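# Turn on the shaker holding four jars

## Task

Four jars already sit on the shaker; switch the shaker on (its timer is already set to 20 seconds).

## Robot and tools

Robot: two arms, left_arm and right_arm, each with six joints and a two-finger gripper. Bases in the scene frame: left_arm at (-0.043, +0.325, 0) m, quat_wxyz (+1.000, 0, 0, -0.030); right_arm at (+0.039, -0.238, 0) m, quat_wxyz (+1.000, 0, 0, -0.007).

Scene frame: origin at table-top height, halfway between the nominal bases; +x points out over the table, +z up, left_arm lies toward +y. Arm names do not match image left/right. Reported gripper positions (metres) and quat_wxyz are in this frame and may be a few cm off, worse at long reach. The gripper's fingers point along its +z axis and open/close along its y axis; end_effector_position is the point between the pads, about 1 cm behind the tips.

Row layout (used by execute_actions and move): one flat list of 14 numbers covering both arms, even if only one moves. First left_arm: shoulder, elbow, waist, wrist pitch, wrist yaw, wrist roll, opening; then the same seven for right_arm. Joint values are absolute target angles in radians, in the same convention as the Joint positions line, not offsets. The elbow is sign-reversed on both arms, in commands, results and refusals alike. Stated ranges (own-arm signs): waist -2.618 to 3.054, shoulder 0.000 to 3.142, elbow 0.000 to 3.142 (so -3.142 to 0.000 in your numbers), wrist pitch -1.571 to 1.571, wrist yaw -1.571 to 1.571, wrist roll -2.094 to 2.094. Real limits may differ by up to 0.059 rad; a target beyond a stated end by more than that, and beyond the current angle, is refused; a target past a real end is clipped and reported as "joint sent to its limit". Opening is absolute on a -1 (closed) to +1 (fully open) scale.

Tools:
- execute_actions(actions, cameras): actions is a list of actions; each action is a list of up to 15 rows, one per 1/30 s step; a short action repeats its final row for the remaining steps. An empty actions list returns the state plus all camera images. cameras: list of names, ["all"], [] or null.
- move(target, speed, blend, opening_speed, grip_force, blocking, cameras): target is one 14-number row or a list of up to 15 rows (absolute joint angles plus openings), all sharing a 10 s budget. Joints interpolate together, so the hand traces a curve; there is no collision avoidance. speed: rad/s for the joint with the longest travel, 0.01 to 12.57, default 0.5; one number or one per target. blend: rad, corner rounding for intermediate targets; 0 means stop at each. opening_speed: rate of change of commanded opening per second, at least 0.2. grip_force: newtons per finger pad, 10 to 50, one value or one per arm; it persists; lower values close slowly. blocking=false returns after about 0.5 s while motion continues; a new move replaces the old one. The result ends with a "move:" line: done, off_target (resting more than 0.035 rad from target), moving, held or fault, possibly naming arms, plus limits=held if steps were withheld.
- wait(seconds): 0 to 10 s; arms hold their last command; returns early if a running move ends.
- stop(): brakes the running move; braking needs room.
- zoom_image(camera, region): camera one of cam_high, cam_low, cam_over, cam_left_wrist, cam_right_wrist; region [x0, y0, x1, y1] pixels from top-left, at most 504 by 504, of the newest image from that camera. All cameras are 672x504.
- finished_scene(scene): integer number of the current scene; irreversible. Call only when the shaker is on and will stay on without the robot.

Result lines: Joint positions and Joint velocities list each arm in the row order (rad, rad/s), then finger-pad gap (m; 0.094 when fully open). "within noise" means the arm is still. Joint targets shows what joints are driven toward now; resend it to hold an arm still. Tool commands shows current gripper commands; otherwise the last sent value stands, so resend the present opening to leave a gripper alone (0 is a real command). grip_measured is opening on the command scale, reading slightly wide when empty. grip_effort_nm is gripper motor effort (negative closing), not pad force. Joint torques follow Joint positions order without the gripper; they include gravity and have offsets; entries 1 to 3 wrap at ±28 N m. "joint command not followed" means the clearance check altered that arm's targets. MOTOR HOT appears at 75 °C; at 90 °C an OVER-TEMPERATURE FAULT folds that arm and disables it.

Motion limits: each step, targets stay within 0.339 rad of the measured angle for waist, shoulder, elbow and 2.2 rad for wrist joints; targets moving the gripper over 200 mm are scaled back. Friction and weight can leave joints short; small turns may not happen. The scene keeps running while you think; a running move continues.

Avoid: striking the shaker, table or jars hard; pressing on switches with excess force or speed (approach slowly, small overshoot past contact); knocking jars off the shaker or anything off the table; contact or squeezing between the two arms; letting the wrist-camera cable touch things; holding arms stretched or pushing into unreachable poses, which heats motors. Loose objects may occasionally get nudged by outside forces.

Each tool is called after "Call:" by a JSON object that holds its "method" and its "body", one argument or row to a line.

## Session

Call:
{"method": "execute_actions", "body": {
  "actions": []
}}

Scene clock: 0.00 s.
left_arm: end_effector_position=(+0.2279, +0.3165, +0.2378) grip_measured=+1.000 grip_effort_nm=n/a end_effector_quat_wxyz=(+0.546, -0.057, +0.834, +0.043) | right_arm: end_effector_position=(+0.3749, -0.2465, +0.2683) grip_measured=+1.000 grip_effort_nm=n/a end_effector_quat_wxyz=(+0.639, +0.097, +0.761, +0.058)
Joint names: [shoulder, elbow, waist, wrist pitch, wrist yaw, wrist roll]
Joint positions: left_arm=[0.639 -0.673 -0.216 -0.479 -0.384 -0.168 0.094] | right_arm=[0.818 -0.602 -0.001 0.037 0.022 0.222 0.094]
Joint velocities: within noise
Joint torques (N m): no reading
Heat: left arm: 27 °C; right arm: 28 °C.
Joint targets: left_arm=[0.638 -0.684 -0.216 -0.475 -0.385 -0.168] | right_arm=[0.817 -0.610 -0.001 0.031 0.022 0.223]
Tool commands: left_gripper/opening=+1.0 right_gripper/opening=+1.0

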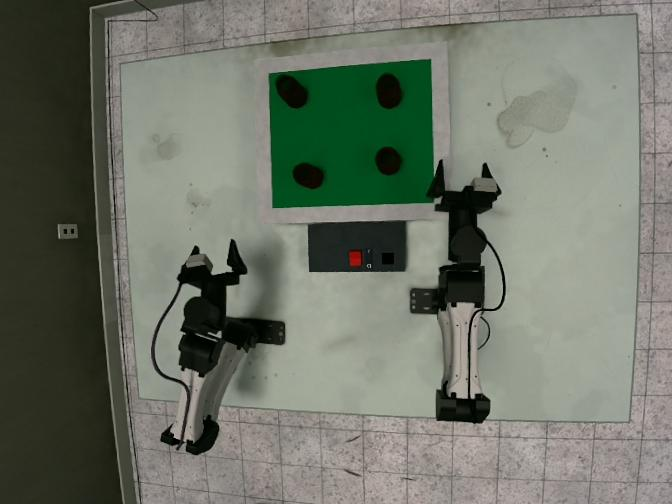

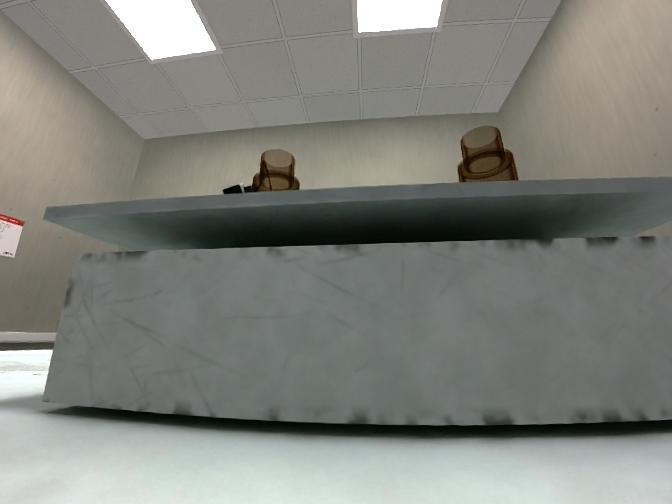

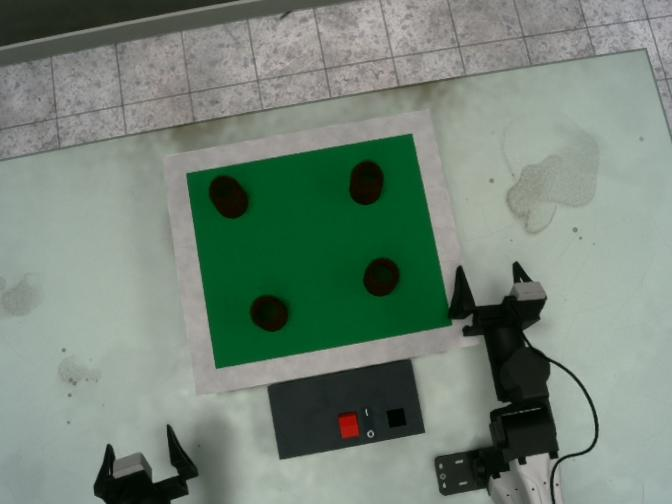

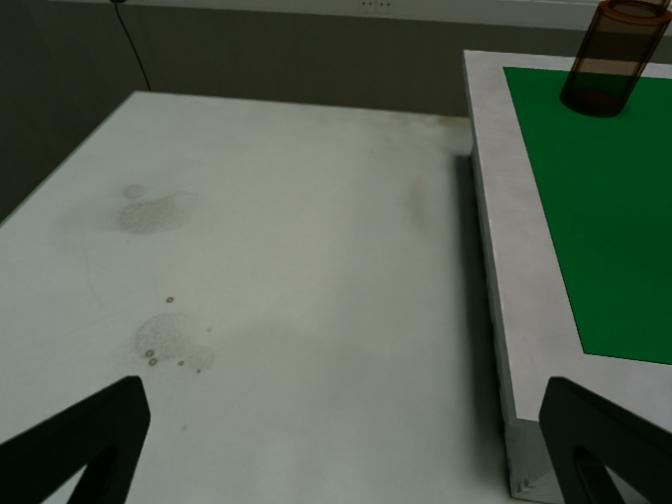

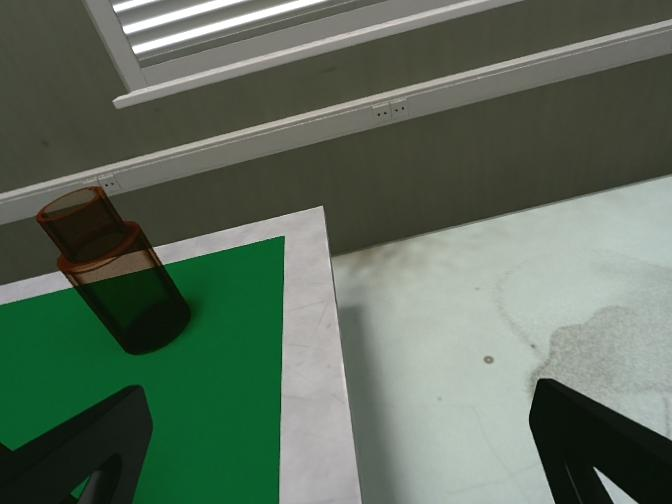

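Call:
{"method": "move", "body": {
  "target": [
    [0.638, -0.684, -0.216, -0.475, -0.385, -0.168, 1.0, 0.857, -1.146, 0.3, -1.289, 0.0, 0.0, -0.95],
    [0.638, -0.684, -0.216, -0.475, -0.385, -0.168, 1.0, 1.45, -1.36, 1.066, -1.35, 0.0, 0.0, -0.95],
    [0.638, -0.684, -0.216, -0.475, -0.385, -0.168, 1.0, 1.530, -1.196, 1.066, -1.168, 0.0, 0.0, -0.95]
  ],
  "speed": [0.8, 0.8, 0.25],
  "blend": [0.15, 0.05, 0],
  "opening_speed": 1.5,
  "cameras": ["cam_right_wrist", "cam_over"]
}}

Call:
{"method": "zoom_image", "body": {
  "camera": "cam_right_wrist",
  "region": [180, 250, 460, 460]
}}

Scene clock: 21.23 s.
left_arm: end_effector_position=(+0.2279, +0.3165, +0.2378) grip_measured=+1.000 grip_effort_nm=0.00 end_effector_quat_wxyz=(+0.546, -0.057, +0.834, +0.043) | right_arm: end_effector_position=(+0.1789, +0.0014, +0.1133) grip_measured=-0.948 grip_effort_nm=-0.10 end_effector_quat_wxyz=(+0.038, -0.498, +0.866, +0.016)
Joint names: [shoulder, elbow, waist, wrist pitch, wrist yaw, wrist roll]
Joint positions: left_arm=[0.639 -0.673 -0.216 -0.479 -0.384 -0.168 0.094] | right_arm=[1.516 -1.21 1.063 -1.184 0.011 0.007 0.002]
Joint torques (N m): left_arm=[0.09 -9.69 -0.16 2.08 -0.11 0.01] | right_arm=[-4.51 -6.22 0.32 0.79 -0.12 -0.13]
Heat: left arm: 34 °C; right arm: 34 °C.
Joint targets: left_arm=[0.638 -0.684 -0.216 -0.475 -0.385 -0.168] | right_arm=[1.530 -1.196 1.066 -1.168 0.000 0.000]
move: done
Images, in order (width x height): cam_over 672x504, cam_right_wrist 672x504.

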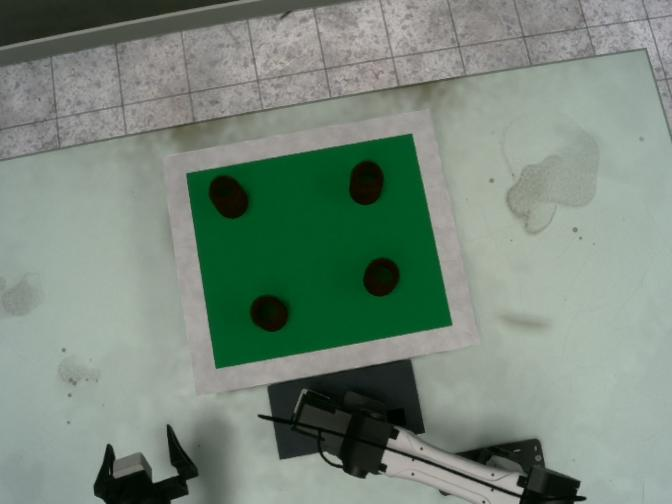

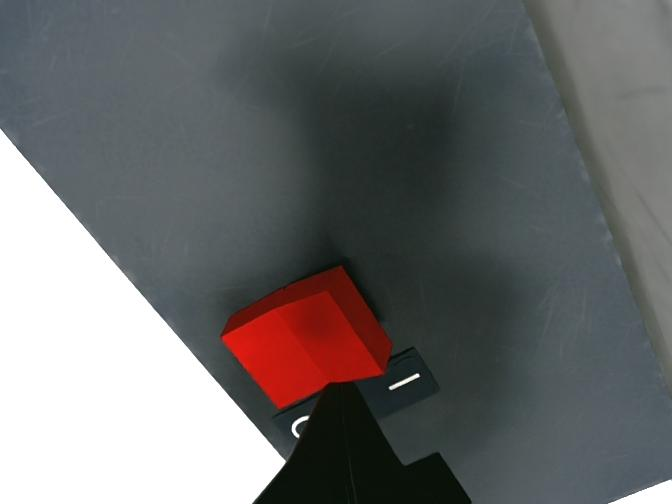

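Scaled by 1.800.

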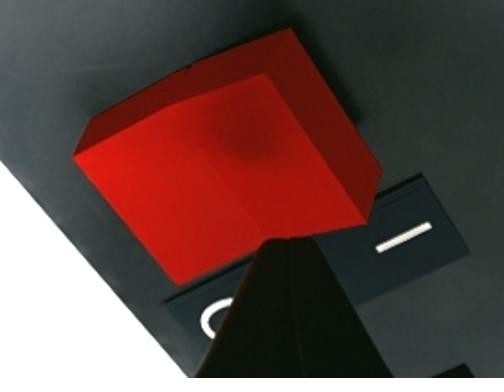

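Call:
{"method": "move", "body": {
  "target": [
    [0.638, -0.684, -0.216, -0.475, -0.385, -0.168, 1.0, 1.556, -1.098, 1.066, -1.050, 0.0, 0.0, -0.95],
    [0.638, -0.684, -0.216, -0.475, -0.385, -0.168, 1.0, 1.535, -1.188, 1.066, -1.155, 0.0, 0.0, -0.95],
    [0.638, -0.684, -0.216, -0.475, -0.385, -0.168, 1.0, 1.4, -1.35, 1.066, -1.3, 0.0, 0.0, -0.95]
  ],
  "speed": [0.06, 0.3, 0.5],
  "blend": [0, 0.03, 0],
  "cameras": ["cam_right_wrist", "cam_over"]
}}

Scene clock: 37.53 s.
left_arm: end_effector_position=(+0.2279, +0.3165, +0.2378) grip_measured=+1.000 grip_effort_nm=-0.01 end_effector_quat_wxyz=(+0.546, -0.057, +0.834, +0.043) | right_arm: end_effector_position=(+0.1798, +0.0022, +0.1745) grip_measured=-0.948 grip_effort_nm=-0.10 end_effector_quat_wxyz=(+0.097, -0.495, +0.862, +0.049)
Joint names: [shoulder, elbow, waist, wrist pitch, wrist yaw, wrist roll]
Joint positions: left_arm=[0.639 -0.673 -0.216 -0.479 -0.384 -0.168 0.094] | right_arm=[1.404 -1.334 1.063 -1.283 0.013 0.007 0.002]
Joint torques (N m): left_arm=[0.09 -9.68 -0.18 2.09 -0.1 0.02] | right_arm=[-5.09 -9.2 0.27 0.77 -0.11 -0.13]
Heat: left arm: 36 °C; right arm: 31 °C.
Joint targets: left_arm=[0.638 -0.684 -0.216 -0.475 -0.385 -0.168] | right_arm=[1.400 -1.350 1.066 -1.300 0.000 0.000]
move: done
Images, in order (width x height): cam_over 672x504, cam_right_wrist 672x504.

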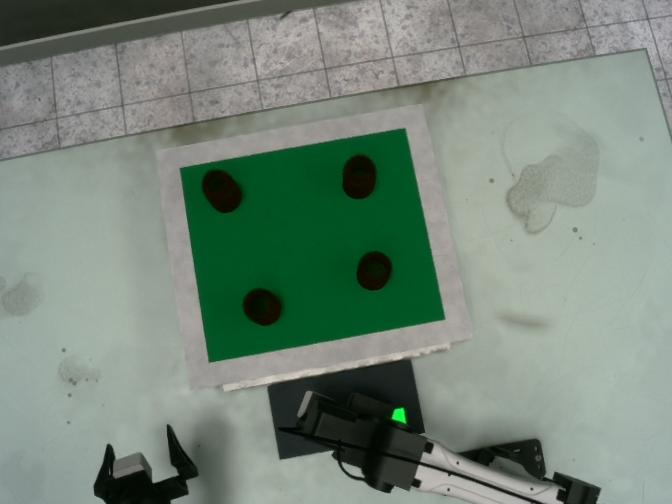

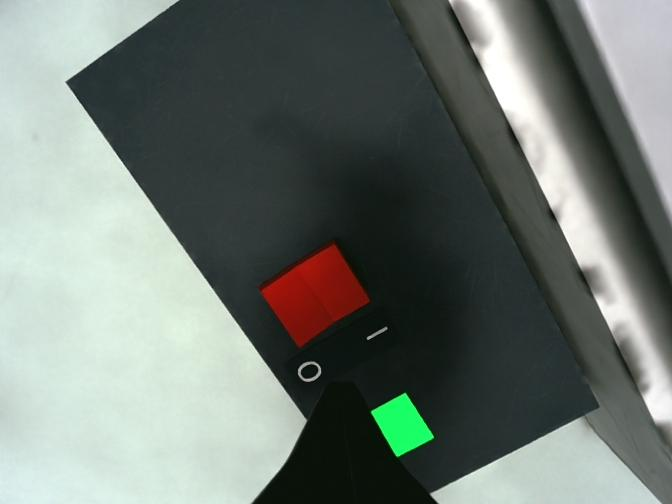

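Call:
{"method": "wait", "body": {
  "seconds": 8,
  "cameras": ["cam_over"]
}}

Call:
{"method": "wait", "body": {
  "seconds": 7.5,
  "cameras": ["cam_over"]
}}

Call:
{"method": "wait", "body": {
  "seconds": 0.7,
  "cameras": ["cam_over"]
}}

Scene clock: 48.03 s.
left_arm: end_effector_position=(+0.2279, +0.3165, +0.2378) grip_measured=+1.000 grip_effort_nm=0.00 end_effector_quat_wxyz=(+0.546, -0.057, +0.834, +0.043) | right_arm: end_effector_position=(+0.1798, +0.0021, +0.1745) grip_measured=-0.948 grip_effort_nm=-0.09 end_effector_quat_wxyz=(+0.097, -0.495, +0.862, +0.049)
Joint names: [shoulder, elbow, waist, wrist pitch, wrist yaw, wrist roll]
Joint positions: left_arm=[0.639 -0.673 -0.216 -0.479 -0.384 -0.168 0.094] | right_arm=[1.404 -1.334 1.063 -1.284 0.013 0.007 0.002]
Joint torques (N m): left_arm=[0.09 -9.72 -0.18 2.09 -0.1 0.02] | right_arm=[-5.08 -9.16 0.38 0.74 -0.11 -0.13]
Heat: left arm: 37 °C; right arm: 31 °C.
Joint targets: left_arm=[0.638 -0.684 -0.216 -0.475 -0.385 -0.168] | right_arm=[1.400 -1.350 1.066 -1.300 0.000 0.000]
Tool commands: left_gripper/opening=+1.0 right_gripper/opening=-0.95
wait: 8.00 s; at rest from the start
Images, in order (width x height): cam_over 672x504.

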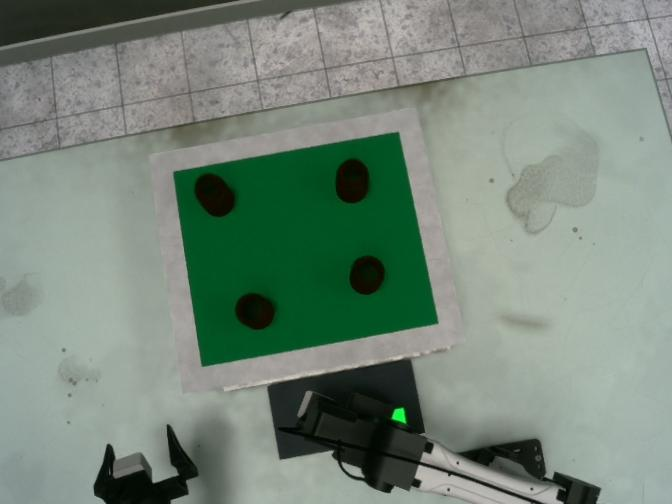

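Scene clock: 55.53 s.
left_arm: end_effector_position=(+0.2279, +0.3165, +0.2378) grip_measured=+1.000 grip_effort_nm=-0.01 end_effector_quat_wxyz=(+0.546, -0.057, +0.834, +0.043) | right_arm: end_effector_position=(+0.1798, +0.0021, +0.1745) grip_measured=-0.948 grip_effort_nm=-0.10 end_effector_quat_wxyz=(+0.097, -0.495, +0.862, +0.049)
Joint names: [shoulder, elbow, waist, wrist pitch, wrist yaw, wrist roll]
Joint positions: left_arm=[0.639 -0.673 -0.216 -0.479 -0.384 -0.168 0.094] | right_arm=[1.404 -1.334 1.063 -1.284 0.013 0.007 0.002]
Joint torques (N m): left_arm=[0.1 -9.66 -0.2 2.08 -0.1 0.01] | right_arm=[-5.14 -9.2 0.35 0.74 -0.13 -0.14]
Heat: left arm: 38 °C; right arm: 31 °C.
Joint targets: left_arm=[0.638 -0.684 -0.216 -0.475 -0.385 -0.168] | right_arm=[1.400 -1.350 1.066 -1.300 0.000 0.000]
Tool commands: left_gripper/opening=+1.0 right_gripper/opening=-0.95
wait: 7.50 s; at rest by 0.17 s
Images, in order (width x height): cam_over 672x504.

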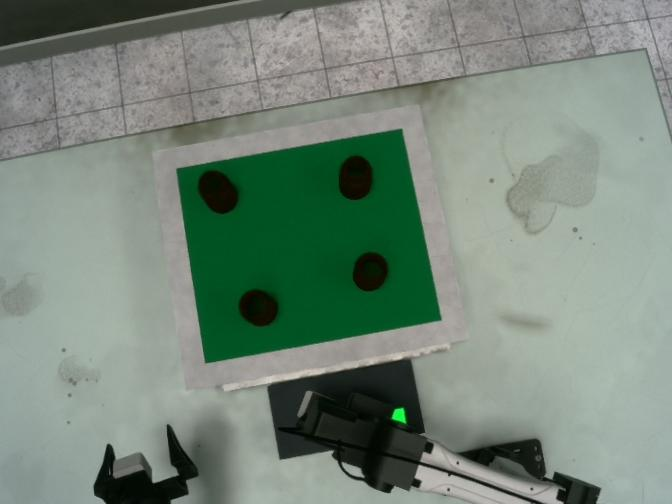

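Scene clock: 56.23 s.
left_arm: end_effector_position=(+0.2279, +0.3165, +0.2378) grip_measured=+1.000 grip_effort_nm=0.00 end_effector_quat_wxyz=(+0.546, -0.057, +0.834, +0.043) | right_arm: end_effector_position=(+0.1798, +0.0021, +0.1745) grip_measured=-0.948 grip_effort_nm=-0.10 end_effector_quat_wxyz=(+0.097, -0.495, +0.862, +0.049)
Joint names: [shoulder, elbow, waist, wrist pitch, wrist yaw, wrist roll]
Joint positions: left_arm=[0.639 -0.673 -0.216 -0.479 -0.384 -0.168 0.094] | right_arm=[1.404 -1.334 1.063 -1.284 0.013 0.007 0.002]
Joint torques (N m): left_arm=[0.1 -9.69 -0.17 2.08 -0.1 0.02] | right_arm=[-5.14 -9.16 0.32 0.74 -0.12 -0.12]
Heat: left arm: 38 °C; right arm: 31 °C.
Joint targets: left_arm=[0.638 -0.684 -0.216 -0.475 -0.385 -0.168] | right_arm=[1.400 -1.350 1.066 -1.300 0.000 0.000]
Tool commands: left_gripper/opening=+1.0 right_gripper/opening=-0.95
wait: 0.70 s; at rest by 0.17 s
Images, in order (width x height): cam_over 672x504.

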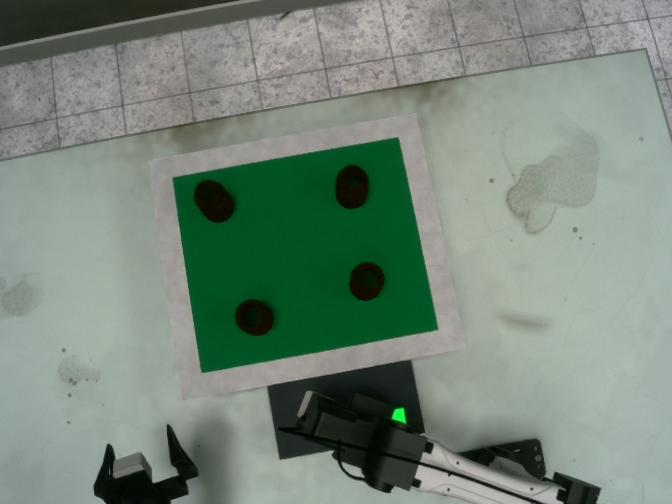

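Call:
{"method": "wait", "body": {
  "seconds": 1.5,
  "cameras": ["cam_over"]
}}

Call:
{"method": "wait", "body": {
  "seconds": 0.4,
  "cameras": ["cam_over"]
}}

Scene clock: 60.10 s.
left_arm: end_effector_position=(+0.2279, +0.3165, +0.2378) grip_measured=+1.000 grip_effort_nm=0.00 end_effector_quat_wxyz=(+0.546, -0.057, +0.834, +0.043) | right_arm: end_effector_position=(+0.1798, +0.0021, +0.1745) grip_measured=-0.948 grip_effort_nm=-0.10 end_effector_quat_wxyz=(+0.097, -0.495, +0.862, +0.049)
Joint names: [shoulder, elbow, waist, wrist pitch, wrist yaw, wrist roll]
Joint positions: left_arm=[0.639 -0.673 -0.216 -0.479 -0.384 -0.168 0.094] | right_arm=[1.404 -1.334 1.063 -1.284 0.013 0.007 0.002]
Joint torques (N m): left_arm=[0.09 -9.68 -0.16 2.08 -0.1 0.02] | right_arm=[-5.12 -9.17 0.25 0.74 -0.12 -0.12]
Heat: left arm: 38 °C; right arm: 31 °C.
Joint targets: left_arm=[0.638 -0.684 -0.216 -0.475 -0.385 -0.168] | right_arm=[1.400 -1.350 1.066 -1.300 0.000 0.000]
Tool commands: left_gripper/opening=+1.0 right_gripper/opening=-0.95
wait: 1.50 s; at rest from the start
Images, in order (width x height): cam_over 672x504.

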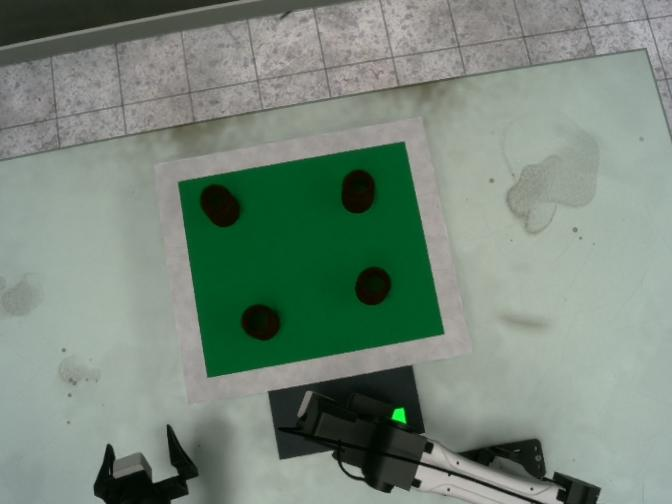

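Scene clock: 60.50 s.
left_arm: end_effector_position=(+0.2279, +0.3165, +0.2378) grip_measured=+1.000 grip_effort_nm=0.00 end_effector_quat_wxyz=(+0.546, -0.057, +0.834, +0.043) | right_arm: end_effector_position=(+0.1798, +0.0021, +0.1745) grip_measured=-0.948 grip_effort_nm=-0.09 end_effector_quat_wxyz=(+0.097, -0.495, +0.862, +0.049)
Joint names: [shoulder, elbow, waist, wrist pitch, wrist yaw, wrist roll]
Joint positions: left_arm=[0.639 -0.673 -0.216 -0.479 -0.384 -0.168 0.094] | right_arm=[1.404 -1.334 1.063 -1.284 0.013 0.007 0.002]
Joint torques (N m): left_arm=[0.09 -9.69 -0.2 2.08 -0.1 0.01] | right_arm=[-5.09 -9.1 0.32 0.73 -0.11 -0.14]
Heat: left arm: 38 °C; right arm: 31 °C.
Joint targets: left_arm=[0.638 -0.684 -0.216 -0.475 -0.385 -0.168] | right_arm=[1.400 -1.350 1.066 -1.300 0.000 0.000]
Tool commands: left_gripper/opening=+1.0 right_gripper/opening=-0.95
wait: 0.40 s; at rest by 0.17 s
Images, in order (width x height): cam_over 672x504.

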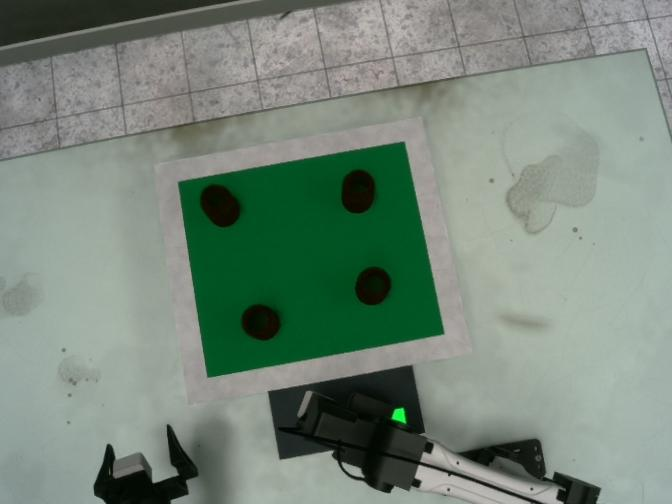

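Call:
{"method": "wait", "body": {
  "seconds": 0.55,
  "cameras": ["cam_over", "cam_low"]
}}

Scene clock: 62.80 s.
left_arm: end_effector_position=(+0.2279, +0.3165, +0.2378) grip_measured=+1.000 grip_effort_nm=-0.01 end_effector_quat_wxyz=(+0.546, -0.057, +0.834, +0.043) | right_arm: end_effector_position=(+0.1798, +0.0021, +0.1745) grip_measured=-0.948 grip_effort_nm=-0.09 end_effector_quat_wxyz=(+0.097, -0.495, +0.862, +0.049)
Joint names: [shoulder, elbow, waist, wrist pitch, wrist yaw, wrist roll]
Joint positions: left_arm=[0.639 -0.673 -0.216 -0.479 -0.384 -0.168 0.094] | right_arm=[1.404 -1.334 1.063 -1.284 0.013 0.007 0.002]
Joint torques (N m): left_arm=[0.1 -9.69 -0.2 2.08 -0.11 0.02] | right_arm=[-5.11 -9.1 0.35 0.74 -0.12 -0.13]
Heat: left arm: 38 °C; right arm: 31 °C.
Joint targets: left_arm=[0.638 -0.684 -0.216 -0.475 -0.385 -0.168] | right_arm=[1.400 -1.350 1.066 -1.300 0.000 0.000]
Tool commands: left_gripper/opening=+1.0 right_gripper/opening=-0.95
wait: 0.57 s; at rest from the start
Images, in order (width x height): cam_low 672x504, cam_over 672x504.

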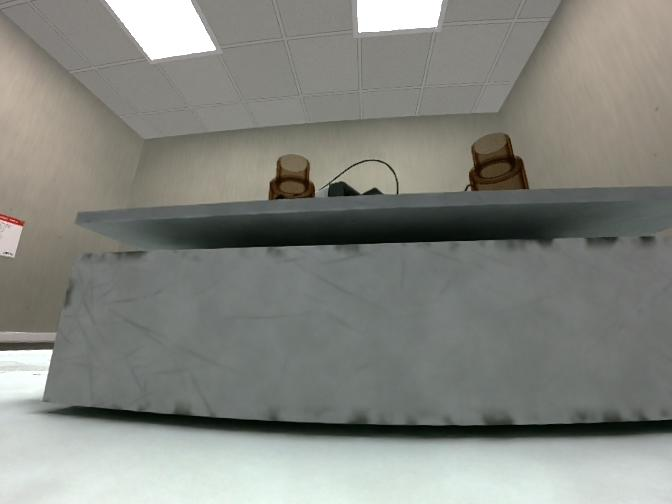

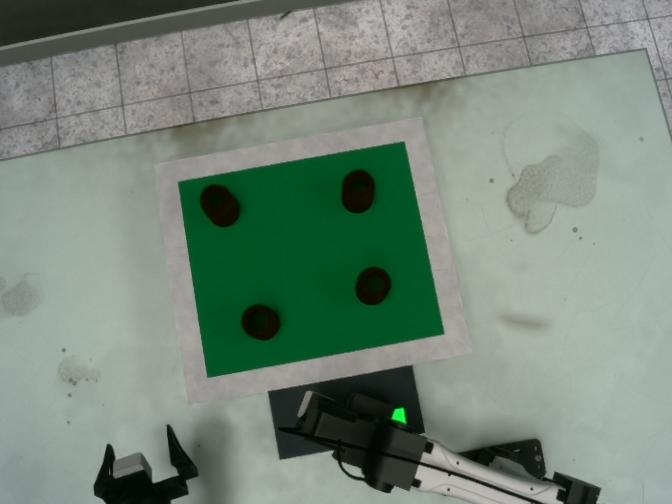

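The shaker has stopped, and all four jars are still standing in place.

Call:
{"method": "finished_scene", "body": {
  "scene": 2
}}

The scene is finished: the task was done.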